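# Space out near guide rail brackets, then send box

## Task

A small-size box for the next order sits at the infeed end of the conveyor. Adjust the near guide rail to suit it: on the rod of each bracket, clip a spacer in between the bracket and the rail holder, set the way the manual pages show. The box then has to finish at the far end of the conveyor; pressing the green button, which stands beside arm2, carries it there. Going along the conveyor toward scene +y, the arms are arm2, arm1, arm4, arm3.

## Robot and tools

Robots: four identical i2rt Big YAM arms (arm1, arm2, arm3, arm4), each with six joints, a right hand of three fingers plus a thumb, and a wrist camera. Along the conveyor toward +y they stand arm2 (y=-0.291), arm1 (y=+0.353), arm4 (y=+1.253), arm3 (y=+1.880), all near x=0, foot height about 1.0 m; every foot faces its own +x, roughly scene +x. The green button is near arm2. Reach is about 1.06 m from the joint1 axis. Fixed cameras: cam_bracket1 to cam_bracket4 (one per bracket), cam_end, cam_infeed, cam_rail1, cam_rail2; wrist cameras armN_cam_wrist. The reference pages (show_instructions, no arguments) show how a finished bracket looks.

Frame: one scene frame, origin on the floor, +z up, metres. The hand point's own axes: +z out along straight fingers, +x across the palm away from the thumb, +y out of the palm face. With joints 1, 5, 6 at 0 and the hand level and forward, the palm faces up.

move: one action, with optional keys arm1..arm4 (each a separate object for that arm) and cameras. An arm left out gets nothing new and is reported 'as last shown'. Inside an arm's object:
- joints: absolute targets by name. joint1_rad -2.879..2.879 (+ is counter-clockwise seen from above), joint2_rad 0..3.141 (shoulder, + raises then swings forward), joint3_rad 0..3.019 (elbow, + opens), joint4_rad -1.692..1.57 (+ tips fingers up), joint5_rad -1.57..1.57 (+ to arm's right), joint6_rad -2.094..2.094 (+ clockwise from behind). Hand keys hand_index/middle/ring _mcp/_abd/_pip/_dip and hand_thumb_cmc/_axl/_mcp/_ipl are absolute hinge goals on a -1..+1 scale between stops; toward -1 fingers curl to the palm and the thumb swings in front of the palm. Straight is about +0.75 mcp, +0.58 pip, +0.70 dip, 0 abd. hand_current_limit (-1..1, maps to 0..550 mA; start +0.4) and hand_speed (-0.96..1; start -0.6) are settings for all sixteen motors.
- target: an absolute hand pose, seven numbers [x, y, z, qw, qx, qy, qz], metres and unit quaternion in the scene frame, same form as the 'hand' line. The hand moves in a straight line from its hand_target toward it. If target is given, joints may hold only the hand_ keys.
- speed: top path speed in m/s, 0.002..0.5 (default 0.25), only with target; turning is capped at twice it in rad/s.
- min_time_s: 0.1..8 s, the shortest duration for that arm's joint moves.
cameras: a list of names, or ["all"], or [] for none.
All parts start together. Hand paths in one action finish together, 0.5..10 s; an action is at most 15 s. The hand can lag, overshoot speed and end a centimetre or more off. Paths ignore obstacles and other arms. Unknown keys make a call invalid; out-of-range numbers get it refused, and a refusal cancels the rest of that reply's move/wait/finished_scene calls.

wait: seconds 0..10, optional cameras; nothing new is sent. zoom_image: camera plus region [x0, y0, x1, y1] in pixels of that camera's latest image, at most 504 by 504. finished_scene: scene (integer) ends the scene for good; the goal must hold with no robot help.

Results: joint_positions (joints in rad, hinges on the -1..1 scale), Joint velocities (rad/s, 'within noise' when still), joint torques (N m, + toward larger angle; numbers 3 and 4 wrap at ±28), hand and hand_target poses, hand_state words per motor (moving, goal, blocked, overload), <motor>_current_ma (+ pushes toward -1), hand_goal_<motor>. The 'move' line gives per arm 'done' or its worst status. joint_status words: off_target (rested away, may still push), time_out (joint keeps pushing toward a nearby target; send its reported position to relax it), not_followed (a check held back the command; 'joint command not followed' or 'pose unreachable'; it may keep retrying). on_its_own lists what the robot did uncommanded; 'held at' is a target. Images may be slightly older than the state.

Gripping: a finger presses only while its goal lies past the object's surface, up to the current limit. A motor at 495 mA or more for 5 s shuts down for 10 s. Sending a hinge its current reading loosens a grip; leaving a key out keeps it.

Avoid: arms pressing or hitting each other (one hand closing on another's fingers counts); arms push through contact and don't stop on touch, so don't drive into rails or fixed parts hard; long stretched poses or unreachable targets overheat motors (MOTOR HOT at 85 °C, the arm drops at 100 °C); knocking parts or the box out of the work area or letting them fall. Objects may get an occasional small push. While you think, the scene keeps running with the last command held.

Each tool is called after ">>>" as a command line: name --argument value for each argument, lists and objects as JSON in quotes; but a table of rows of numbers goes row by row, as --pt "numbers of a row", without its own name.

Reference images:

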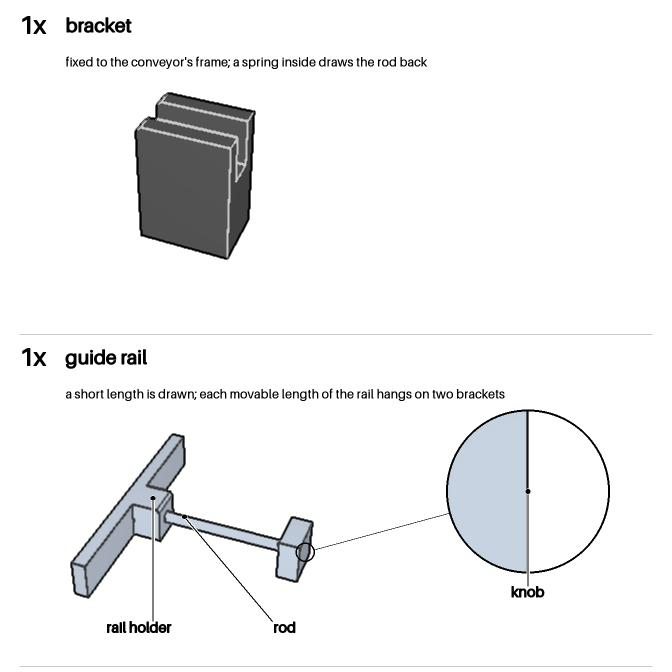

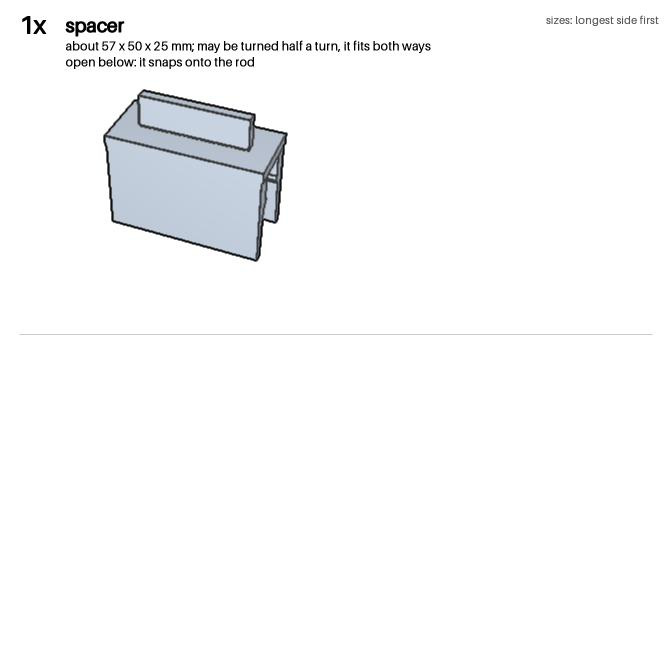

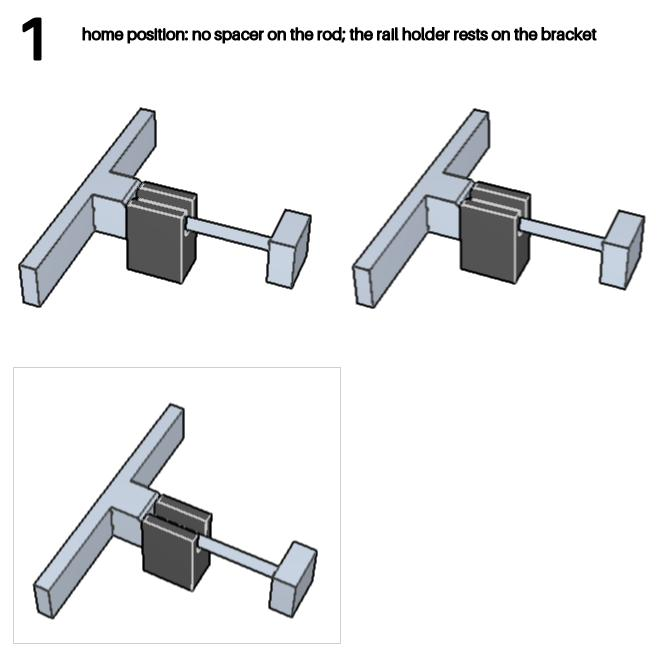

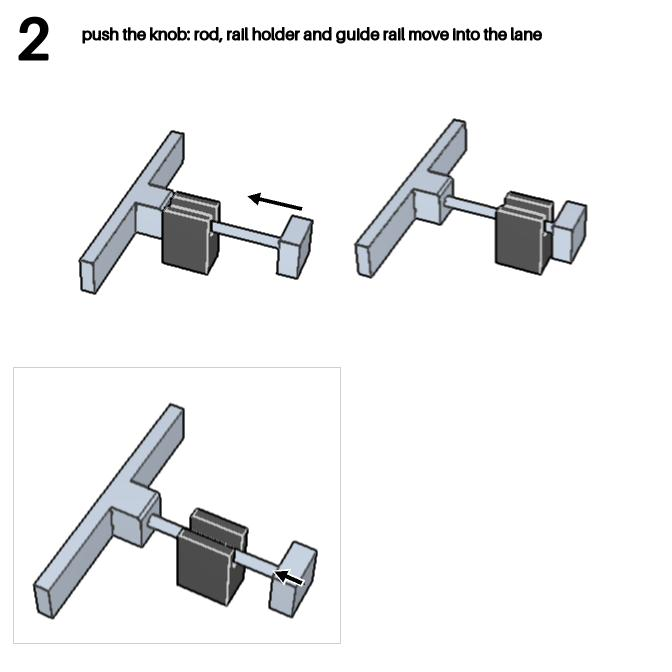

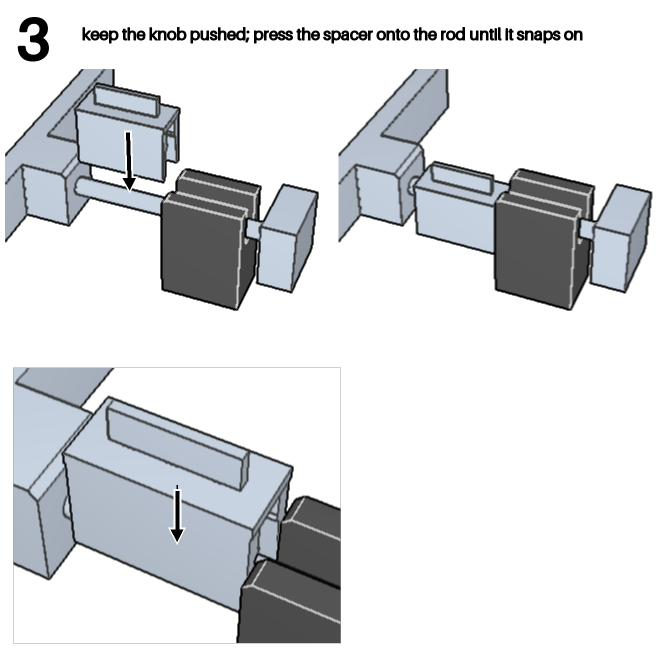

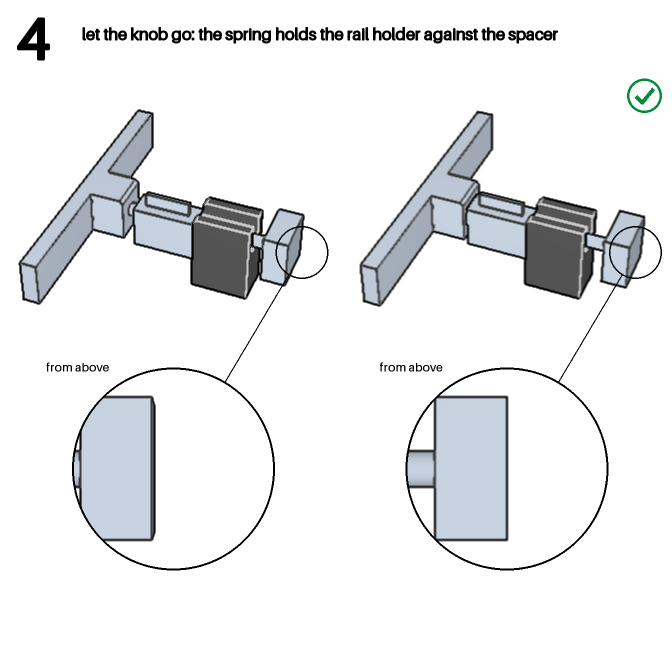

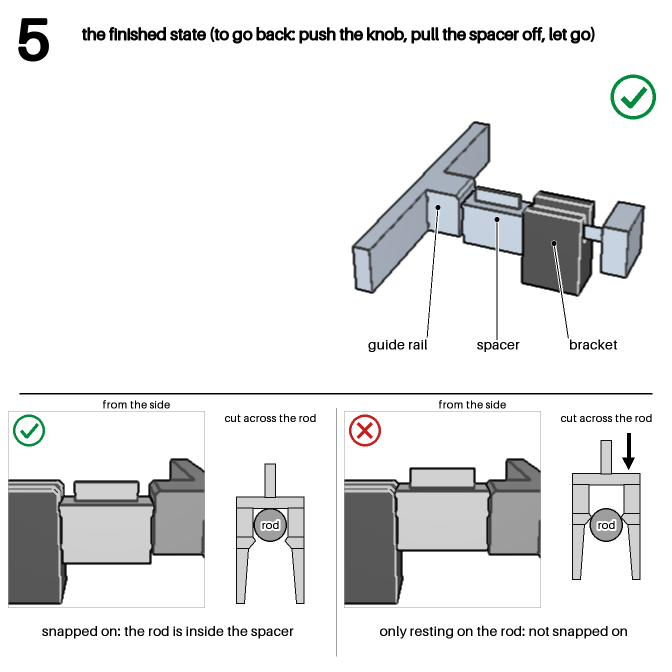

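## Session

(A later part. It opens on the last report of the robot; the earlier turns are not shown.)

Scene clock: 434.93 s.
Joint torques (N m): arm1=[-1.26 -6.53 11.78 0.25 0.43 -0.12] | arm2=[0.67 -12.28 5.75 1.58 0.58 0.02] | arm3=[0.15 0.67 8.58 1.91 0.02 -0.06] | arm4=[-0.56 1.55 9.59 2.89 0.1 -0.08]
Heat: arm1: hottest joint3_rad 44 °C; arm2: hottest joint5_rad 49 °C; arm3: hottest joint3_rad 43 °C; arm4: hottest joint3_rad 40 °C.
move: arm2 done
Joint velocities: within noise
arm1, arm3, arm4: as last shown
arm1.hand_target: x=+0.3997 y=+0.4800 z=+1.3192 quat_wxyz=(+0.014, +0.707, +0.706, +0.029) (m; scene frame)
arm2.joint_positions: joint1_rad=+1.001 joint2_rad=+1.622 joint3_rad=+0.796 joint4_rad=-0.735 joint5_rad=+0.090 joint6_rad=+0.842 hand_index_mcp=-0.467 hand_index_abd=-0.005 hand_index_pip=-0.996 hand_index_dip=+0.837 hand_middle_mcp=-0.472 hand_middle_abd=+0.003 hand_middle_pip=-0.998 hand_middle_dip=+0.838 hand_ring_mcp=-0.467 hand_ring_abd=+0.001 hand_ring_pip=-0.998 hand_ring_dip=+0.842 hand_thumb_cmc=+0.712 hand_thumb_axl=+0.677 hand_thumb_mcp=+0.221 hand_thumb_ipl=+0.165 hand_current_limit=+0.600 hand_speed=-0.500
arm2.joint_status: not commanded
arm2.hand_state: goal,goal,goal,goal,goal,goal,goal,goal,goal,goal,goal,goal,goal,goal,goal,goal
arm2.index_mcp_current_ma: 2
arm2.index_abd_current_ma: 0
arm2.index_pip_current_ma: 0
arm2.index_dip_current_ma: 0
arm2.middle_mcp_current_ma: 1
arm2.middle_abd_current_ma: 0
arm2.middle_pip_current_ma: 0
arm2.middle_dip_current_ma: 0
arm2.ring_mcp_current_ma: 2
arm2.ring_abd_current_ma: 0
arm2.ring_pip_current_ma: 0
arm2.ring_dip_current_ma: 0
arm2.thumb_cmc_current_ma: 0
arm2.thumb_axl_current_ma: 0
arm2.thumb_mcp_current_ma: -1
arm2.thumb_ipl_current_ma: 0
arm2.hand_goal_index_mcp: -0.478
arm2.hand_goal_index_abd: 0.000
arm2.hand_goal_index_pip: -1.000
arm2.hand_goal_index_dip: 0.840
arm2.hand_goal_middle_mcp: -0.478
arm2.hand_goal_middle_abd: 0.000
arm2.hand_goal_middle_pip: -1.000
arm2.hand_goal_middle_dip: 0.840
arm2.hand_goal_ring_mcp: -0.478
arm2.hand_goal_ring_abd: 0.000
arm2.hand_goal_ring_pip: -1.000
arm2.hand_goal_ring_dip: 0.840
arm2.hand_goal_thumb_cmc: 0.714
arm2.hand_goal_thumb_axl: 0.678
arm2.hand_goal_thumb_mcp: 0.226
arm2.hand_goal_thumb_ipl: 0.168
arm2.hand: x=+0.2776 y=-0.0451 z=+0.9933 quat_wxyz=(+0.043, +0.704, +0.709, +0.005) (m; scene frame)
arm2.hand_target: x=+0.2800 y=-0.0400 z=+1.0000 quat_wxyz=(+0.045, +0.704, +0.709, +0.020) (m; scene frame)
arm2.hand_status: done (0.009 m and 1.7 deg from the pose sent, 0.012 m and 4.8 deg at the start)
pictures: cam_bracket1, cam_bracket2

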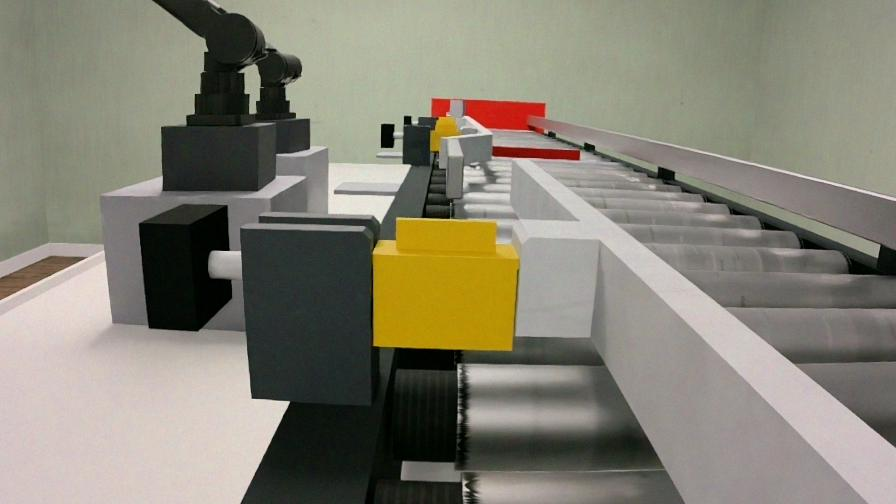

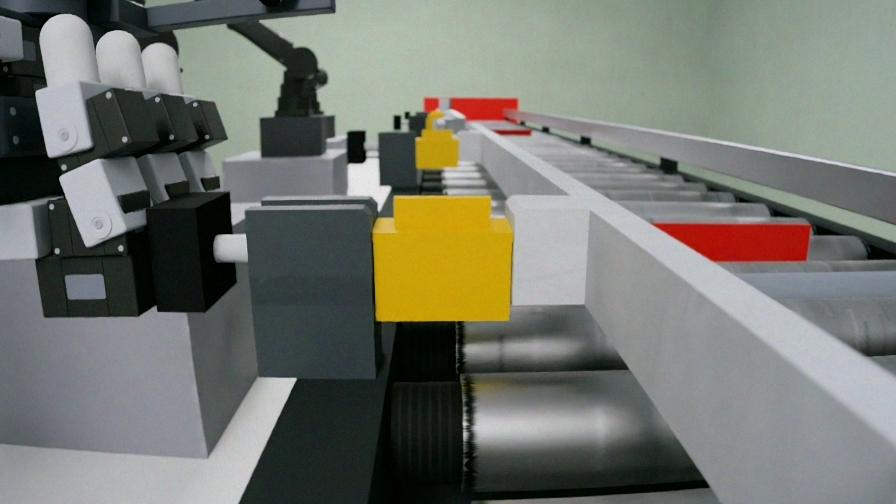

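>>> move --arm2 '{"target": [0.22, -0.045, 1.01, 0.045, 0.704, 0.709, 0.02], "speed": 0.1}' --arm1 '{"joints": {"joint2_rad": 0.8, "joint3_rad": 1.3}, "min_time_s": 2}'

>>> move --arm2 '{"target": [0.21, -0.045, 1.17, 0.045, 0.704, 0.709, 0.02], "speed": 0.15}' --cameras '["cam_bracket1", "cam_bracket2", "cam_rail1", "cam_infeed"]'

>>> zoom_image --camera "cam_bracket1" --region '[340, 190, 560, 370]'

>>> zoom_image --camera "cam_bracket2" --region '[340, 160, 560, 340]'

Scene clock: 437.43 s.
Joint torques (N m): arm1=[-1.32 -1.44 8.09 0.98 0.41 -0.19] | arm2=[0.09 -11.05 5.59 0.47 0.5 0.11] | arm3=[0.56 0.62 8.76 2.02 0.01 -0.03] | arm4=[-0.56 1.49 9.62 2.88 0.1 -0.09]
Heat: arm1: hottest joint3_rad 44 °C; arm2: hottest joint5_rad 48 °C; arm3: hottest joint3_rad 43 °C; arm4: hottest joint3_rad 40 °C.
move: arm1 done; arm2 done
Joint velocities: within noise
arm1.joint_positions: joint1_rad=+0.377 joint2_rad=+0.799 joint3_rad=+1.304 joint4_rad=-1.696 joint5_rad=+0.006 joint6_rad=+0.493 hand_index_mcp=-0.987 hand_index_abd=+0.002 hand_index_pip=-0.080 hand_index_dip=+0.694 hand_middle_mcp=-0.994 hand_middle_abd=+0.002 hand_middle_pip=-0.077 hand_middle_dip=+0.698 hand_ring_mcp=-0.473 hand_ring_abd=+0.001 hand_ring_pip=-0.999 hand_ring_dip=+0.843 hand_thumb_cmc=+0.714 hand_thumb_axl=+0.676 hand_thumb_mcp=+0.219 hand_thumb_ipl=+0.165 hand_current_limit=+0.600 hand_speed=-0.500
arm1.joint_status: all done
arm1.hand_state: goal,goal,goal,goal,goal,goal,goal,goal,goal,goal,goal,goal,goal,goal,goal,goal
arm1.index_mcp_current_ma: 29
arm1.index_abd_current_ma: 2
arm1.index_pip_current_ma: 0
arm1.index_dip_current_ma: -3
arm1.middle_mcp_current_ma: 12
arm1.middle_abd_current_ma: 2
arm1.middle_pip_current_ma: 4
arm1.middle_dip_current_ma: 3
arm1.ring_mcp_current_ma: 8
arm1.ring_abd_current_ma: 1
arm1.ring_pip_current_ma: 2
arm1.ring_dip_current_ma: 3
arm1.thumb_cmc_current_ma: 0
arm1.thumb_axl_current_ma: -3
arm1.thumb_mcp_current_ma: -16
arm1.thumb_ipl_current_ma: -5
arm1.hand_goal_index_mcp: -1.000
arm1.hand_goal_index_abd: 0.000
arm1.hand_goal_index_pip: -0.080
arm1.hand_goal_index_dip: 0.696
arm1.hand_goal_middle_mcp: -1.000
arm1.hand_goal_middle_abd: 0.000
arm1.hand_goal_middle_pip: -0.080
arm1.hand_goal_middle_dip: 0.696
arm1.hand_goal_ring_mcp: -0.478
arm1.hand_goal_ring_abd: 0.000
arm1.hand_goal_ring_pip: -1.000
arm1.hand_goal_ring_dip: 0.840
arm1.hand_goal_thumb_cmc: 0.714
arm1.hand_goal_thumb_axl: 0.678
arm1.hand_goal_thumb_mcp: 0.226
arm1.hand_goal_thumb_ipl: 0.168
arm1.hand: x=+0.3122 y=+0.4375 z=+1.4079 quat_wxyz=(+0.057, +0.695, +0.694, +0.179) (m; scene frame)
arm1.hand_target: x=+0.3116 y=+0.4336 z=+1.4049 quat_wxyz=(+0.058, +0.697, +0.694, +0.171) (m; scene frame)
arm1.hand_status: not commanded
arm2.joint_positions: joint1_rad=+1.131 joint2_rad=+1.504 joint3_rad=+0.697 joint4_rad=-0.736 joint5_rad=+0.098 joint6_rad=+0.966 hand_index_mcp=-0.467 hand_index_abd=-0.003 hand_index_pip=-0.998 hand_index_dip=+0.837 hand_middle_mcp=-0.472 hand_middle_abd=+0.003 hand_middle_pip=-0.998 hand_middle_dip=+0.838 hand_ring_mcp=-0.467 hand_ring_abd=+0.001 hand_ring_pip=-0.998 hand_ring_dip=+0.842 hand_thumb_cmc=+0.713 hand_thumb_axl=+0.677 hand_thumb_mcp=+0.221 hand_thumb_ipl=+0.165 hand_current_limit=+0.600 hand_speed=-0.500
arm2.joint_status: not commanded
arm2.hand_state: goal,goal,goal,goal,goal,goal,goal,goal,goal,goal,goal,goal,goal,goal,goal,goal
arm2.index_mcp_current_ma: 2
arm2.index_abd_current_ma: 0
arm2.index_pip_current_ma: 0
arm2.index_dip_current_ma: 0
arm2.middle_mcp_current_ma: 1
arm2.middle_abd_current_ma: 0
arm2.middle_pip_current_ma: 0
arm2.middle_dip_current_ma: 0
arm2.ring_mcp_current_ma: 2
arm2.ring_abd_current_ma: 0
arm2.ring_pip_current_ma: 0
arm2.ring_dip_current_ma: 0
arm2.thumb_cmc_current_ma: 0
arm2.thumb_axl_current_ma: 0
arm2.thumb_mcp_current_ma: -1
arm2.thumb_ipl_current_ma: 0
arm2.hand_goal_index_mcp: -0.478
arm2.hand_goal_index_abd: 0.000
arm2.hand_goal_index_pip: -1.000
arm2.hand_goal_index_dip: 0.840
arm2.hand_goal_middle_mcp: -0.478
arm2.hand_goal_middle_abd: 0.000
arm2.hand_goal_middle_pip: -1.000
arm2.hand_goal_middle_dip: 0.840
arm2.hand_goal_ring_mcp: -0.478
arm2.hand_goal_ring_abd: 0.000
arm2.hand_goal_ring_pip: -1.000
arm2.hand_goal_ring_dip: 0.840
arm2.hand_goal_thumb_cmc: 0.714
arm2.hand_goal_thumb_axl: 0.678
arm2.hand_goal_thumb_mcp: 0.226
arm2.hand_goal_thumb_ipl: 0.168
arm2.hand: x=+0.2219 y=-0.0435 z=+1.0076 quat_wxyz=(+0.044, +0.702, +0.711, +0.020) (m; scene frame)
arm2.hand_target: x=+0.2201 y=-0.0450 z=+1.0099 quat_wxyz=(+0.045, +0.704, +0.709, +0.020) (m; scene frame)
arm2.hand_status: done (0.003 m and 0.3 deg from the pose sent, 0.060 m and 1.7 deg at the start)
arm3, arm4: as last shown
pictures: none

Scene clock: 439.13 s.
Joint torques (N m): arm1=[-1.2 -1.49 8.09 0.96 0.41 -0.19] | arm2=[0.5 -8.53 10.51 0.25 0.42 0.07] | arm3=[0.38 0.62 8.57 2.13 0.03 0.01] | arm4=[-0.56 1.61 9.62 2.86 0.08 -0.09]
Heat: arm1: hottest joint3_rad 44 °C; arm2: hottest joint5_rad 47 °C; arm3: hottest joint3_rad 43 °C; arm4: hottest joint3_rad 40 °C.
move: arm2 off_target
Joint velocities: within noise
arm1, arm3, arm4: as last shown
arm2.joint_positions: joint1_rad=+1.155 joint2_rad=+1.220 joint3_rad=+0.893 joint4_rad=-1.246 joint5_rad=+0.099 joint6_rad=+0.995 hand_index_mcp=-0.467 hand_index_abd=-0.003 hand_index_pip=-0.998 hand_index_dip=+0.837 hand_middle_mcp=-0.472 hand_middle_abd=+0.003 hand_middle_pip=-0.998 hand_middle_dip=+0.838 hand_ring_mcp=-0.467 hand_ring_abd=+0.001 hand_ring_pip=-0.998 hand_ring_dip=+0.842 hand_thumb_cmc=+0.713 hand_thumb_axl=+0.677 hand_thumb_mcp=+0.221 hand_thumb_ipl=+0.165 hand_current_limit=+0.600 hand_speed=-0.500
arm2.joint_status: not commanded
arm2.hand_state: goal,goal,goal,goal,goal,goal,goal,goal,goal,goal,goal,goal,goal,goal,goal,goal
arm2.index_mcp_current_ma: 2
arm2.index_abd_current_ma: 0
arm2.index_pip_current_ma: 0
arm2.index_dip_current_ma: 0
arm2.middle_mcp_current_ma: 1
arm2.middle_abd_current_ma: 0
arm2.middle_pip_current_ma: 0
arm2.middle_dip_current_ma: 0
arm2.ring_mcp_current_ma: 2
arm2.ring_abd_current_ma: 0
arm2.ring_pip_current_ma: 0
arm2.ring_dip_current_ma: 0
arm2.thumb_cmc_current_ma: 0
arm2.thumb_axl_current_ma: 0
arm2.thumb_mcp_current_ma: -1
arm2.thumb_ipl_current_ma: 0
arm2.hand_goal_index_mcp: -0.478
arm2.hand_goal_index_abd: 0.000
arm2.hand_goal_index_pip: -1.000
arm2.hand_goal_index_dip: 0.840
arm2.hand_goal_middle_mcp: -0.478
arm2.hand_goal_middle_abd: 0.000
arm2.hand_goal_middle_pip: -1.000
arm2.hand_goal_middle_dip: 0.840
arm2.hand_goal_ring_mcp: -0.478
arm2.hand_goal_ring_abd: 0.000
arm2.hand_goal_ring_pip: -1.000
arm2.hand_goal_ring_dip: 0.840
arm2.hand_goal_thumb_cmc: 0.714
arm2.hand_goal_thumb_axl: 0.678
arm2.hand_goal_thumb_mcp: 0.226
arm2.hand_goal_thumb_ipl: 0.168
arm2.hand: x=+0.2068 y=-0.0546 z=+1.1568 quat_wxyz=(+0.047, +0.703, +0.709, +0.007) (m; scene frame)
arm2.hand_target: x=+0.2099 y=-0.0453 z=+1.1700 quat_wxyz=(+0.045, +0.704, +0.709, +0.020) (m; scene frame)
arm2.hand_status: off_target (0.017 m and 1.5 deg from the pose sent, 0.163 m and 0.3 deg at the start)
pictures: cam_bracket1, cam_bracket2, cam_infeed, cam_rail1

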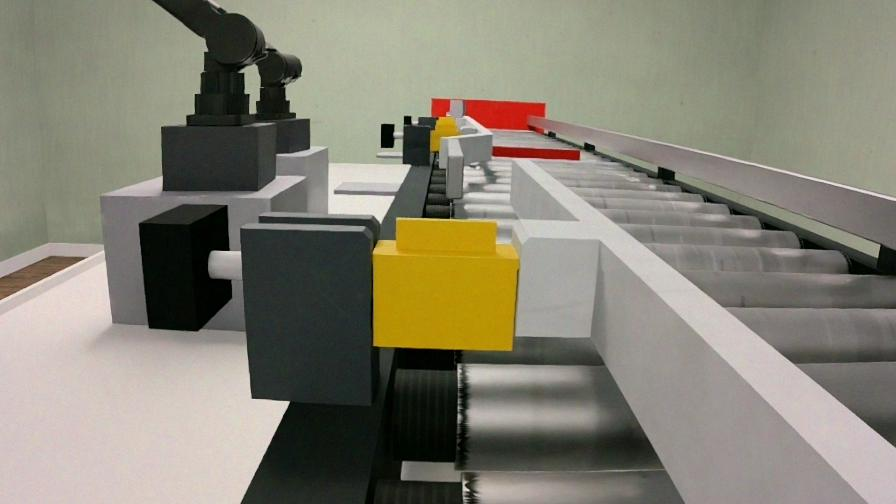

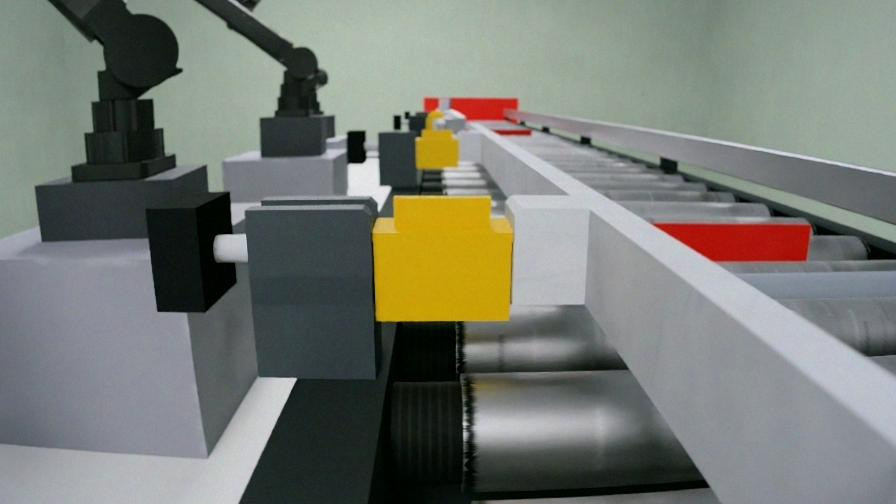

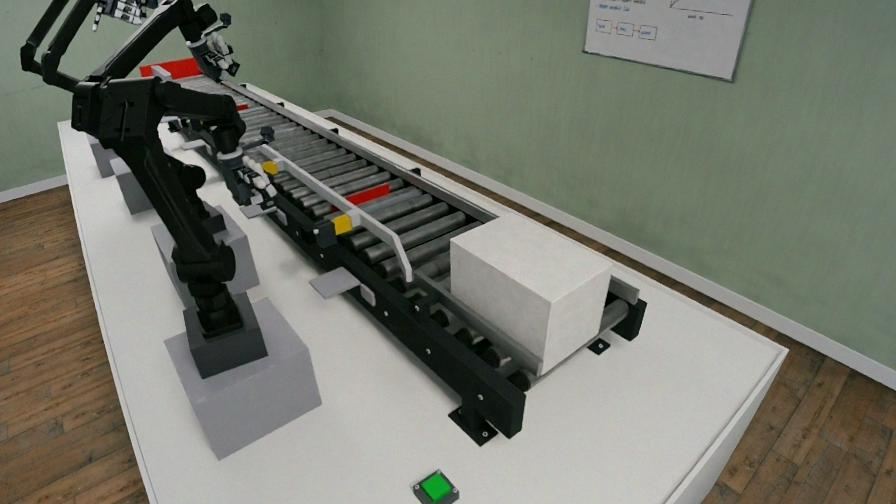

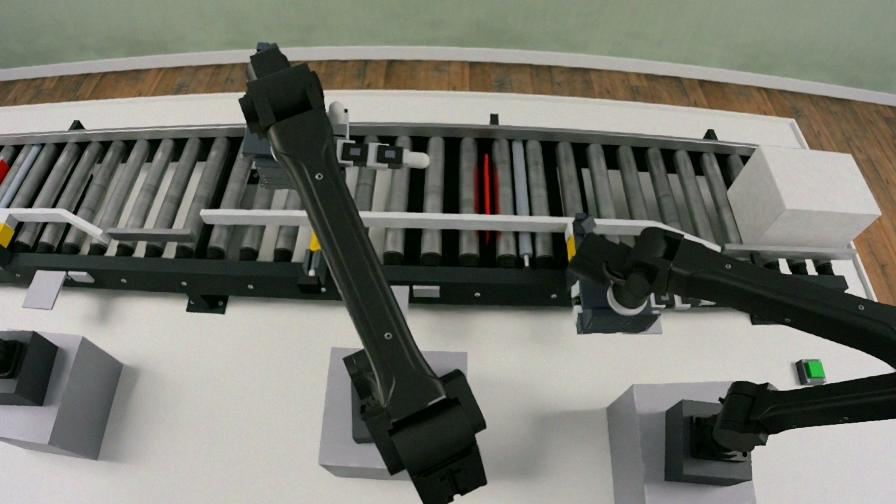

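Scaled by 2.291 from the camera's 896x504 image, which has a finer 1280x720 frame.

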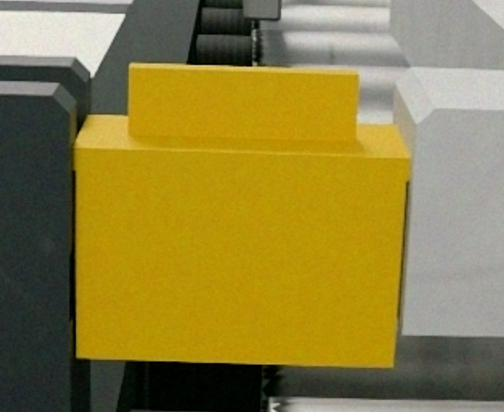

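Scaled by 2.291 from the camera's 896x504 image, which has a finer 1280x720 frame.

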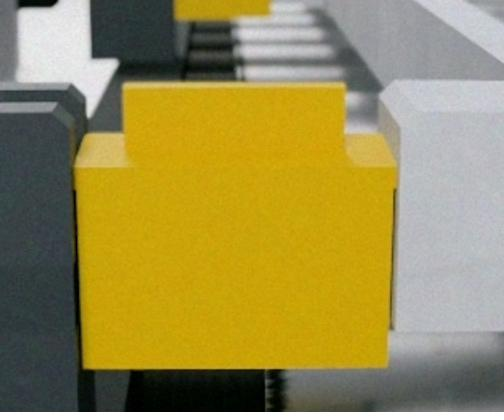

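>>> move --arm2 '{"joints": {"joint2_rad": 0.75, "joint3_rad": 1.2, "joint4_rad": -1.4, "joint5_rad": 0}, "min_time_s": 2}'

>>> move --arm2 '{"joints": {"joint1_rad": -0.976, "joint6_rad": -1.128, "joint2_rad": 1.0, "joint3_rad": 1.3, "joint4_rad": -1.3}, "min_time_s": 3}' --cameras '["cam_infeed"]'

Scene clock: 441.67 s.
Joint torques (N m): arm1=[-1.2 -1.44 8.09 0.99 0.41 -0.19] | arm2=[-0.21 -1.14 11.4 1.8 0.17 -0.04] | arm3=[0.85 0.38 8.64 2.24 -0.01 0.01] | arm4=[-0.62 1.38 9.61 2.86 0.11 -0.1]
Heat: arm1: hottest joint3_rad 43 °C; arm2: hottest joint3_rad 46 °C; arm3: hottest joint3_rad 43 °C; arm4: hottest joint3_rad 40 °C.
move: arm2 done
Joint velocities: within noise
arm1, arm3, arm4: as last shown
arm2.joint_positions: joint1_rad=+1.155 joint2_rad=+0.747 joint3_rad=+1.164 joint4_rad=-1.391 joint5_rad=+0.003 joint6_rad=+0.995 hand_index_mcp=-0.467 hand_index_abd=-0.003 hand_index_pip=-0.998 hand_index_dip=+0.837 hand_middle_mcp=-0.472 hand_middle_abd=+0.003 hand_middle_pip=-0.998 hand_middle_dip=+0.838 hand_ring_mcp=-0.467 hand_ring_abd=+0.001 hand_ring_pip=-0.998 hand_ring_dip=+0.842 hand_thumb_cmc=+0.714 hand_thumb_axl=+0.677 hand_thumb_mcp=+0.221 hand_thumb_ipl=+0.165 hand_current_limit=+0.600 hand_speed=-0.500
arm2.joint_status: all done
arm2.hand_state: goal,goal,goal,goal,goal,goal,goal,goal,goal,goal,goal,goal,goal,goal,goal,goal
arm2.index_mcp_current_ma: 2
arm2.index_abd_current_ma: 0
arm2.index_pip_current_ma: 0
arm2.index_dip_current_ma: 0
arm2.middle_mcp_current_ma: 1
arm2.middle_abd_current_ma: 0
arm2.middle_pip_current_ma: 0
arm2.middle_dip_current_ma: 0
arm2.ring_mcp_current_ma: 2
arm2.ring_abd_current_ma: 0
arm2.ring_pip_current_ma: 0
arm2.ring_dip_current_ma: 0
arm2.thumb_cmc_current_ma: 0
arm2.thumb_axl_current_ma: 0
arm2.thumb_mcp_current_ma: -1
arm2.thumb_ipl_current_ma: 0
arm2.hand_goal_index_mcp: -0.478
arm2.hand_goal_index_abd: 0.000
arm2.hand_goal_index_pip: -1.000
arm2.hand_goal_index_dip: 0.840
arm2.hand_goal_middle_mcp: -0.478
arm2.hand_goal_middle_abd: 0.000
arm2.hand_goal_middle_pip: -1.000
arm2.hand_goal_middle_dip: 0.840
arm2.hand_goal_ring_mcp: -0.478
arm2.hand_goal_ring_abd: 0.000
arm2.hand_goal_ring_pip: -1.000
arm2.hand_goal_ring_dip: 0.840
arm2.hand_goal_thumb_cmc: 0.714
arm2.hand_goal_thumb_axl: 0.678
arm2.hand_goal_thumb_mcp: 0.226
arm2.hand_goal_thumb_ipl: 0.168
arm2.hand: x=+0.1714 y=-0.0820 z=+1.4120 quat_wxyz=(-0.063, +0.674, +0.678, +0.286) (m; scene frame)
arm2.hand_target: x=+0.1694 y=-0.0800 z=+1.4272 quat_wxyz=(-0.069, +0.671, +0.676, +0.296) (m; scene frame)
arm2.hand_status: not commanded
pictures: none

Scene clock: 445.40 s.
Joint torques (N m): arm1=[-1.14 -1.44 8.1 1.01 0.41 -0.19] | arm2=[-0.91 -5.54 12.6 2.76 -0.18 -0.04] | arm3=[0.67 1.26 8.76 2.06 0 0.03] | arm4=[-0.5 1.67 9.61 2.84 0.1 -0.08]
Heat: arm1: hottest joint3_rad 43 °C; arm2: hottest joint3_rad 46 °C; arm3: hottest joint3_rad 43 °C; arm4: hottest joint3_rad 40 °C.
move: arm2 done
Joint velocities: within noise
arm1, arm3, arm4: as last shown
arm2.joint_positions: joint1_rad=-0.976 joint2_rad=+0.986 joint3_rad=+1.254 joint4_rad=-1.313 joint5_rad=+0.000 joint6_rad=-1.118 hand_index_mcp=-0.467 hand_index_abd=-0.003 hand_index_pip=-0.999 hand_index_dip=+0.837 hand_middle_mcp=-0.472 hand_middle_abd=+0.002 hand_middle_pip=-0.999 hand_middle_dip=+0.838 hand_ring_mcp=-0.467 hand_ring_abd=+0.001 hand_ring_pip=-0.999 hand_ring_dip=+0.842 hand_thumb_cmc=+0.718 hand_thumb_axl=+0.677 hand_thumb_mcp=+0.221 hand_thumb_ipl=+0.165 hand_current_limit=+0.600 hand_speed=-0.500
arm2.joint_status: all done
arm2.hand_state: goal,goal,goal,goal,goal,goal,goal,goal,goal,goal,goal,goal,goal,goal,goal,goal
arm2.index_mcp_current_ma: 2
arm2.index_abd_current_ma: 0
arm2.index_pip_current_ma: 0
arm2.index_dip_current_ma: 0
arm2.middle_mcp_current_ma: 1
arm2.middle_abd_current_ma: 0
arm2.middle_pip_current_ma: 0
arm2.middle_dip_current_ma: 0
arm2.ring_mcp_current_ma: 2
arm2.ring_abd_current_ma: 0
arm2.ring_pip_current_ma: 0
arm2.ring_dip_current_ma: 0
arm2.thumb_cmc_current_ma: 0
arm2.thumb_axl_current_ma: 0
arm2.thumb_mcp_current_ma: -1
arm2.thumb_ipl_current_ma: 0
arm2.hand_goal_index_mcp: -0.478
arm2.hand_goal_index_abd: 0.000
arm2.hand_goal_index_pip: -1.000
arm2.hand_goal_index_dip: 0.840
arm2.hand_goal_middle_mcp: -0.478
arm2.hand_goal_middle_abd: 0.000
arm2.hand_goal_middle_pip: -1.000
arm2.hand_goal_middle_dip: 0.840
arm2.hand_goal_ring_mcp: -0.478
arm2.hand_goal_ring_abd: 0.000
arm2.hand_goal_ring_pip: -1.000
arm2.hand_goal_ring_dip: 0.840
arm2.hand_goal_thumb_cmc: 0.714
arm2.hand_goal_thumb_axl: 0.678
arm2.hand_goal_thumb_mcp: 0.226
arm2.hand_goal_thumb_ipl: 0.168
arm2.hand: x=+0.1745 y=-0.6339 z=+1.4089 quat_wxyz=(+0.243, +0.686, +0.680, -0.089) (m; scene frame)
arm2.hand_target: x=+0.1793 y=-0.6419 z=+1.4304 quat_wxyz=(+0.263, +0.678, +0.679, -0.097) (m; scene frame)
arm2.hand_status: not commanded
pictures: cam_infeed

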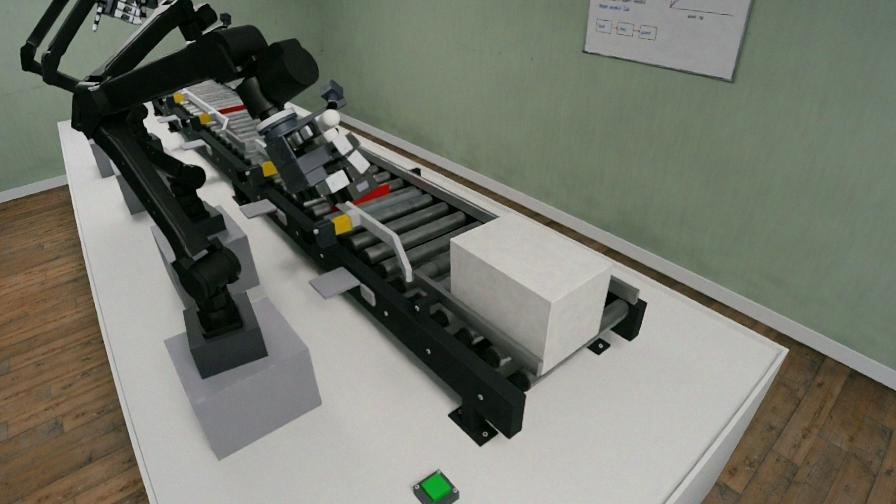

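>>> move --arm2 '{"joints": {"joint1_rad": -0.976, "joint2_rad": 1.75, "joint3_rad": 1.45, "joint4_rad": -1.271, "joint5_rad": 0, "joint6_rad": -1.128}, "min_time_s": 3}' --cameras '["cam_infeed"]'

>>> move --arm2 '{"target": [0.184, -0.838, 0.90, 0, 0.7071, 0.7071, 0], "speed": 0.15}' --cameras '["cam_infeed"]'

Scene clock: 449.00 s.
Joint torques (N m): arm1=[-1.14 -1.49 8.1 0.96 0.41 -0.19] | arm2=[0.03 -15.15 11.03 1.09 -0.19 -0.05] | arm3=[0.15 0.97 8.69 2.11 0.04 -0.02] | arm4=[-0.5 1.44 9.59 2.89 0.09 -0.1]
Heat: arm1: hottest joint3_rad 43 °C; arm2: hottest joint3_rad 46 °C; arm3: hottest joint3_rad 43 °C; arm4: hottest joint3_rad 40 °C.
move: arm2 done
Joint velocities: within noise
arm1: as last shown
arm2.joint_positions: joint1_rad=-0.976 joint2_rad=+1.731 joint3_rad=+1.410 joint4_rad=-1.280 joint5_rad=+0.000 joint6_rad=-1.119 hand_index_mcp=-0.467 hand_index_abd=-0.003 hand_index_pip=-0.999 hand_index_dip=+0.837 hand_middle_mcp=-0.472 hand_middle_abd=+0.002 hand_middle_pip=-0.999 hand_middle_dip=+0.838 hand_ring_mcp=-0.467 hand_ring_abd=+0.001 hand_ring_pip=-0.999 hand_ring_dip=+0.842 hand_thumb_cmc=+0.717 hand_thumb_axl=+0.677 hand_thumb_mcp=+0.221 hand_thumb_ipl=+0.165 hand_current_limit=+0.600 hand_speed=-0.500
arm2.joint_status: all done
arm2.hand_state: goal,goal,goal,goal,goal,goal,goal,goal,goal,goal,goal,goal,goal,goal,goal,goal
arm2.index_mcp_current_ma: 2
arm2.index_abd_current_ma: 0
arm2.index_pip_current_ma: 0
arm2.index_dip_current_ma: 0
arm2.middle_mcp_current_ma: 1
arm2.middle_abd_current_ma: 0
arm2.middle_pip_current_ma: 0
arm2.middle_dip_current_ma: 0
arm2.ring_mcp_current_ma: 2
arm2.ring_abd_current_ma: 0
arm2.ring_pip_current_ma: 0
arm2.ring_dip_current_ma: 0
arm2.thumb_cmc_current_ma: 0
arm2.thumb_axl_current_ma: 0
arm2.thumb_mcp_current_ma: -1
arm2.thumb_ipl_current_ma: 0
arm2.hand_goal_index_mcp: -0.478
arm2.hand_goal_index_abd: 0.000
arm2.hand_goal_index_pip: -1.000
arm2.hand_goal_index_dip: 0.840
arm2.hand_goal_middle_mcp: -0.478
arm2.hand_goal_middle_abd: 0.000
arm2.hand_goal_middle_pip: -1.000
arm2.hand_goal_middle_dip: 0.840
arm2.hand_goal_ring_mcp: -0.478
arm2.hand_goal_ring_abd: 0.000
arm2.hand_goal_ring_pip: -1.000
arm2.hand_goal_ring_dip: 0.840
arm2.hand_goal_thumb_cmc: 0.714
arm2.hand_goal_thumb_axl: 0.678
arm2.hand_goal_thumb_mcp: 0.226
arm2.hand_goal_thumb_ipl: 0.168
arm2.hand: x=+0.2372 y=-0.7699 z=+1.1330 quat_wxyz=(-0.016, +0.710, +0.704, +0.002) (m; scene frame)
arm2.hand_target: x=+0.2448 y=-0.7839 z=+1.1394 quat_wxyz=(-0.002, +0.707, +0.707, -0.002) (m; scene frame)
arm2.hand_status: not commanded
arm3.joint_positions: joint1_rad=-0.066 joint2_rad=+0.623 joint3_rad=+1.407 joint4_rad=-1.267 joint5_rad=-0.036 joint6_rad=+1.128 hand_index_mcp=+0.754 hand_index_abd=+0.001 hand_index_pip=+0.577 hand_index_dip=+0.696 hand_middle_mcp=+0.754 hand_middle_abd=+0.001 hand_middle_pip=+0.577 hand_middle_dip=+0.696 hand_ring_mcp=+0.754 hand_ring_abd=+0.001 hand_ring_pip=+0.577 hand_ring_dip=+0.696 hand_thumb_cmc=+0.714 hand_thumb_axl=+0.677 hand_thumb_mcp=+0.226 hand_thumb_ipl=+0.168 hand_current_limit=+0.400 hand_speed=-0.600
arm3.joint_status: not commanded
arm3.hand_state: goal,goal,goal,goal,goal,goal,goal,goal,goal,goal,goal,goal,goal,goal,goal,goal
arm3.index_mcp_current_ma: 0
arm3.index_abd_current_ma: 0
arm3.index_pip_current_ma: 1
arm3.index_dip_current_ma: 0
arm3.middle_mcp_current_ma: 0
arm3.middle_abd_current_ma: 1
arm3.middle_pip_current_ma: 1
arm3.middle_dip_current_ma: 0
arm3.ring_mcp_current_ma: 0
arm3.ring_abd_current_ma: 0
arm3.ring_pip_current_ma: 1
arm3.ring_dip_current_ma: 0
arm3.thumb_cmc_current_ma: 0
arm3.thumb_axl_current_ma: -1
arm3.thumb_mcp_current_ma: 0
arm3.thumb_ipl_current_ma: 0
arm3.hand_goal_index_mcp: 0.754
arm3.hand_goal_index_abd: 0.000
arm3.hand_goal_index_pip: 0.576
arm3.hand_goal_index_dip: 0.696
arm3.hand_goal_middle_mcp: 0.754
arm3.hand_goal_middle_abd: 0.000
arm3.hand_goal_middle_pip: 0.576
arm3.hand_goal_middle_dip: 0.696
arm3.hand_goal_ring_mcp: 0.754
arm3.hand_goal_ring_abd: 0.000
arm3.hand_goal_ring_pip: 0.576
arm3.hand_goal_ring_dip: 0.696
arm3.hand_goal_thumb_cmc: 0.714
arm3.hand_goal_thumb_axl: 0.678
arm3.hand_goal_thumb_mcp: 0.226
arm3.hand_goal_thumb_ipl: 0.168
arm3.hand: x=+0.1674 y=+1.7468 z=+1.5789 quat_wxyz=(+0.148, +0.846, +0.109, +0.500) (m; scene frame)
arm3.hand_target: x=+0.1644 y=+1.7474 z=+1.5900 quat_wxyz=(+0.152, +0.840, +0.109, +0.510) (m; scene frame)
arm3.hand_status: not commanded
arm4.joint_positions: joint1_rad=+0.036 joint2_rad=+0.636 joint3_rad=+1.438 joint4_rad=-1.159 joint5_rad=-0.065 joint6_rad=+1.072 hand_index_mcp=+0.755 hand_index_abd=+0.001 hand_index_pip=+0.577 hand_index_dip=+0.696 hand_middle_mcp=+0.755 hand_middle_abd=+0.001 hand_middle_pip=+0.577 hand_middle_dip=+0.696 hand_ring_mcp=+0.755 hand_ring_abd=+0.001 hand_ring_pip=+0.577 hand_ring_dip=+0.696 hand_thumb_cmc=+0.715 hand_thumb_axl=+0.677 hand_thumb_mcp=+0.226 hand_thumb_ipl=+0.168 hand_current_limit=+0.400 hand_speed=-0.600
arm4.joint_status: not commanded
arm4.hand_state: goal,goal,goal,goal,goal,goal,goal,goal,goal,goal,goal,goal,goal,goal,goal,goal
arm4.index_mcp_current_ma: 2
arm4.index_abd_current_ma: 1
arm4.index_pip_current_ma: 1
arm4.index_dip_current_ma: 0
arm4.middle_mcp_current_ma: 2
arm4.middle_abd_current_ma: 0
arm4.middle_pip_current_ma: 1
arm4.middle_dip_current_ma: 0
arm4.ring_mcp_current_ma: 2
arm4.ring_abd_current_ma: 1
arm4.ring_pip_current_ma: 1
arm4.ring_dip_current_ma: 0
arm4.thumb_cmc_current_ma: 2
arm4.thumb_axl_current_ma: -1
arm4.thumb_mcp_current_ma: 0
arm4.thumb_ipl_current_ma: 0
arm4.hand_goal_index_mcp: 0.754
arm4.hand_goal_index_abd: 0.000
arm4.hand_goal_index_pip: 0.576
arm4.hand_goal_index_dip: 0.696
arm4.hand_goal_middle_mcp: 0.754
arm4.hand_goal_middle_abd: 0.000
arm4.hand_goal_middle_pip: 0.576
arm4.hand_goal_middle_dip: 0.696
arm4.hand_goal_ring_mcp: 0.754
arm4.hand_goal_ring_abd: 0.000
arm4.hand_goal_ring_pip: 0.576
arm4.hand_goal_ring_dip: 0.696
arm4.hand_goal_thumb_cmc: 0.714
arm4.hand_goal_thumb_axl: 0.678
arm4.hand_goal_thumb_mcp: 0.226
arm4.hand_goal_thumb_ipl: 0.168
arm4.hand: x=+0.3151 y=+1.2167 z=+1.6294 quat_wxyz=(+0.081, +0.779, +0.272, +0.559) (m; scene frame)
arm4.hand_target: x=+0.3107 y=+1.2162 z=+1.6444 quat_wxyz=(+0.084, +0.770, +0.270, +0.572) (m; scene frame)
arm4.hand_status: not commanded
pictures: cam_infeed

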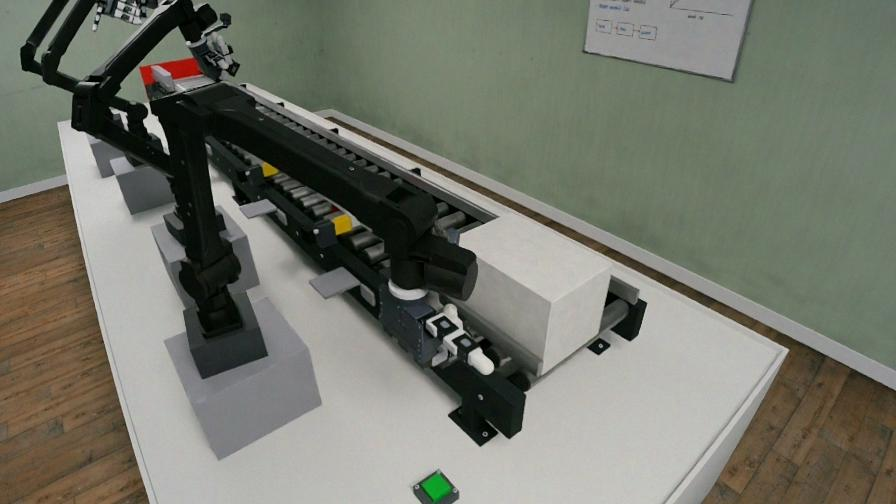

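Scene clock: 451.40 s.
Joint torques (N m): arm1=[-1.2 -1.44 8.1 0.99 0.41 -0.19] | arm2=[-0.73 -16.73 6.95 1.22 -0.3 -0.11] | arm3=[0.56 1.26 8.7 1.99 0.07 -0.02] | arm4=[-0.67 1.38 9.58 2.86 0.1 -0.09]
Heat: arm1: hottest joint3_rad 43 °C; arm2: hottest joint3_rad 46 °C; arm3: hottest joint3_rad 43 °C; arm4: hottest joint3_rad 40 °C.
move: arm2 done
Joint velocities: within noise
arm1, arm3, arm4: as last shown
arm2.joint_positions: joint1_rad=-1.112 joint2_rad=+2.121 joint3_rad=+1.326 joint4_rad=-0.777 joint5_rad=-0.003 joint6_rad=-1.260 hand_index_mcp=-0.467 hand_index_abd=-0.003 hand_index_pip=-0.999 hand_index_dip=+0.837 hand_middle_mcp=-0.472 hand_middle_abd=+0.002 hand_middle_pip=-0.999 hand_middle_dip=+0.838 hand_ring_mcp=-0.467 hand_ring_abd=+0.001 hand_ring_pip=-0.999 hand_ring_dip=+0.842 hand_thumb_cmc=+0.716 hand_thumb_axl=+0.677 hand_thumb_mcp=+0.221 hand_thumb_ipl=+0.165 hand_current_limit=+0.600 hand_speed=-0.500
arm2.joint_status: not commanded
arm2.hand_state: goal,goal,goal,goal,goal,goal,goal,goal,goal,goal,goal,goal,goal,goal,goal,goal
arm2.index_mcp_current_ma: 2
arm2.index_abd_current_ma: 0
arm2.index_pip_current_ma: 0
arm2.index_dip_current_ma: 0
arm2.middle_mcp_current_ma: 1
arm2.middle_abd_current_ma: 0
arm2.middle_pip_current_ma: 0
arm2.middle_dip_current_ma: 0
arm2.ring_mcp_current_ma: 2
arm2.ring_abd_current_ma: 0
arm2.ring_pip_current_ma: 0
arm2.ring_dip_current_ma: 0
arm2.thumb_cmc_current_ma: 0
arm2.thumb_axl_current_ma: 0
arm2.thumb_mcp_current_ma: -1
arm2.thumb_ipl_current_ma: 0
arm2.hand_goal_index_mcp: -0.478
arm2.hand_goal_index_abd: 0.000
arm2.hand_goal_index_pip: -1.000
arm2.hand_goal_index_dip: 0.840
arm2.hand_goal_middle_mcp: -0.478
arm2.hand_goal_middle_abd: 0.000
arm2.hand_goal_middle_pip: -1.000
arm2.hand_goal_middle_dip: 0.840
arm2.hand_goal_ring_mcp: -0.478
arm2.hand_goal_ring_abd: 0.000
arm2.hand_goal_ring_pip: -1.000
arm2.hand_goal_ring_dip: 0.840
arm2.hand_goal_thumb_cmc: 0.714
arm2.hand_goal_thumb_axl: 0.678
arm2.hand_goal_thumb_mcp: 0.226
arm2.hand_goal_thumb_ipl: 0.168
arm2.hand: x=+0.1848 y=-0.8331 z=+0.9069 quat_wxyz=(-0.002, +0.709, +0.706, -0.001) (m; scene frame)
arm2.hand_target: x=+0.1839 y=-0.8378 z=+0.9001 quat_wxyz=(+0.000, +0.707, +0.707, +0.000) (m; scene frame)
arm2.hand_status: done (0.009 m and 0.3 deg from the pose sent, 0.249 m and 1.9 deg at the start)
pictures: cam_infeed

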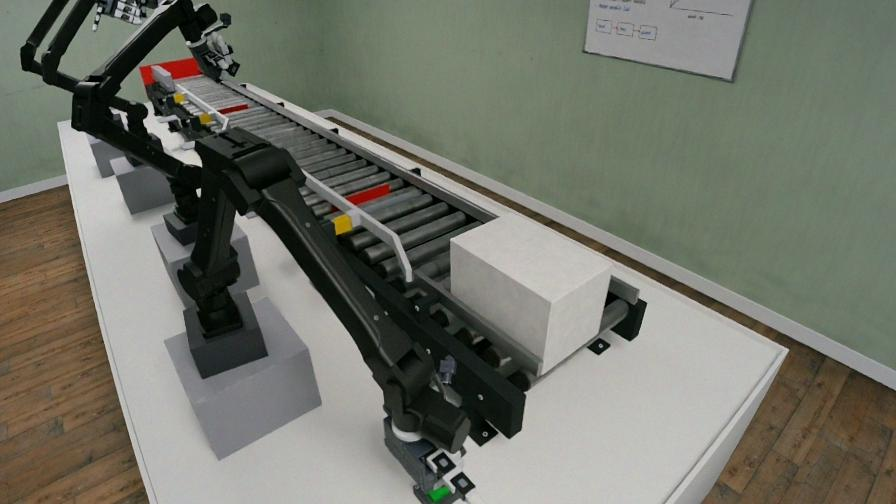

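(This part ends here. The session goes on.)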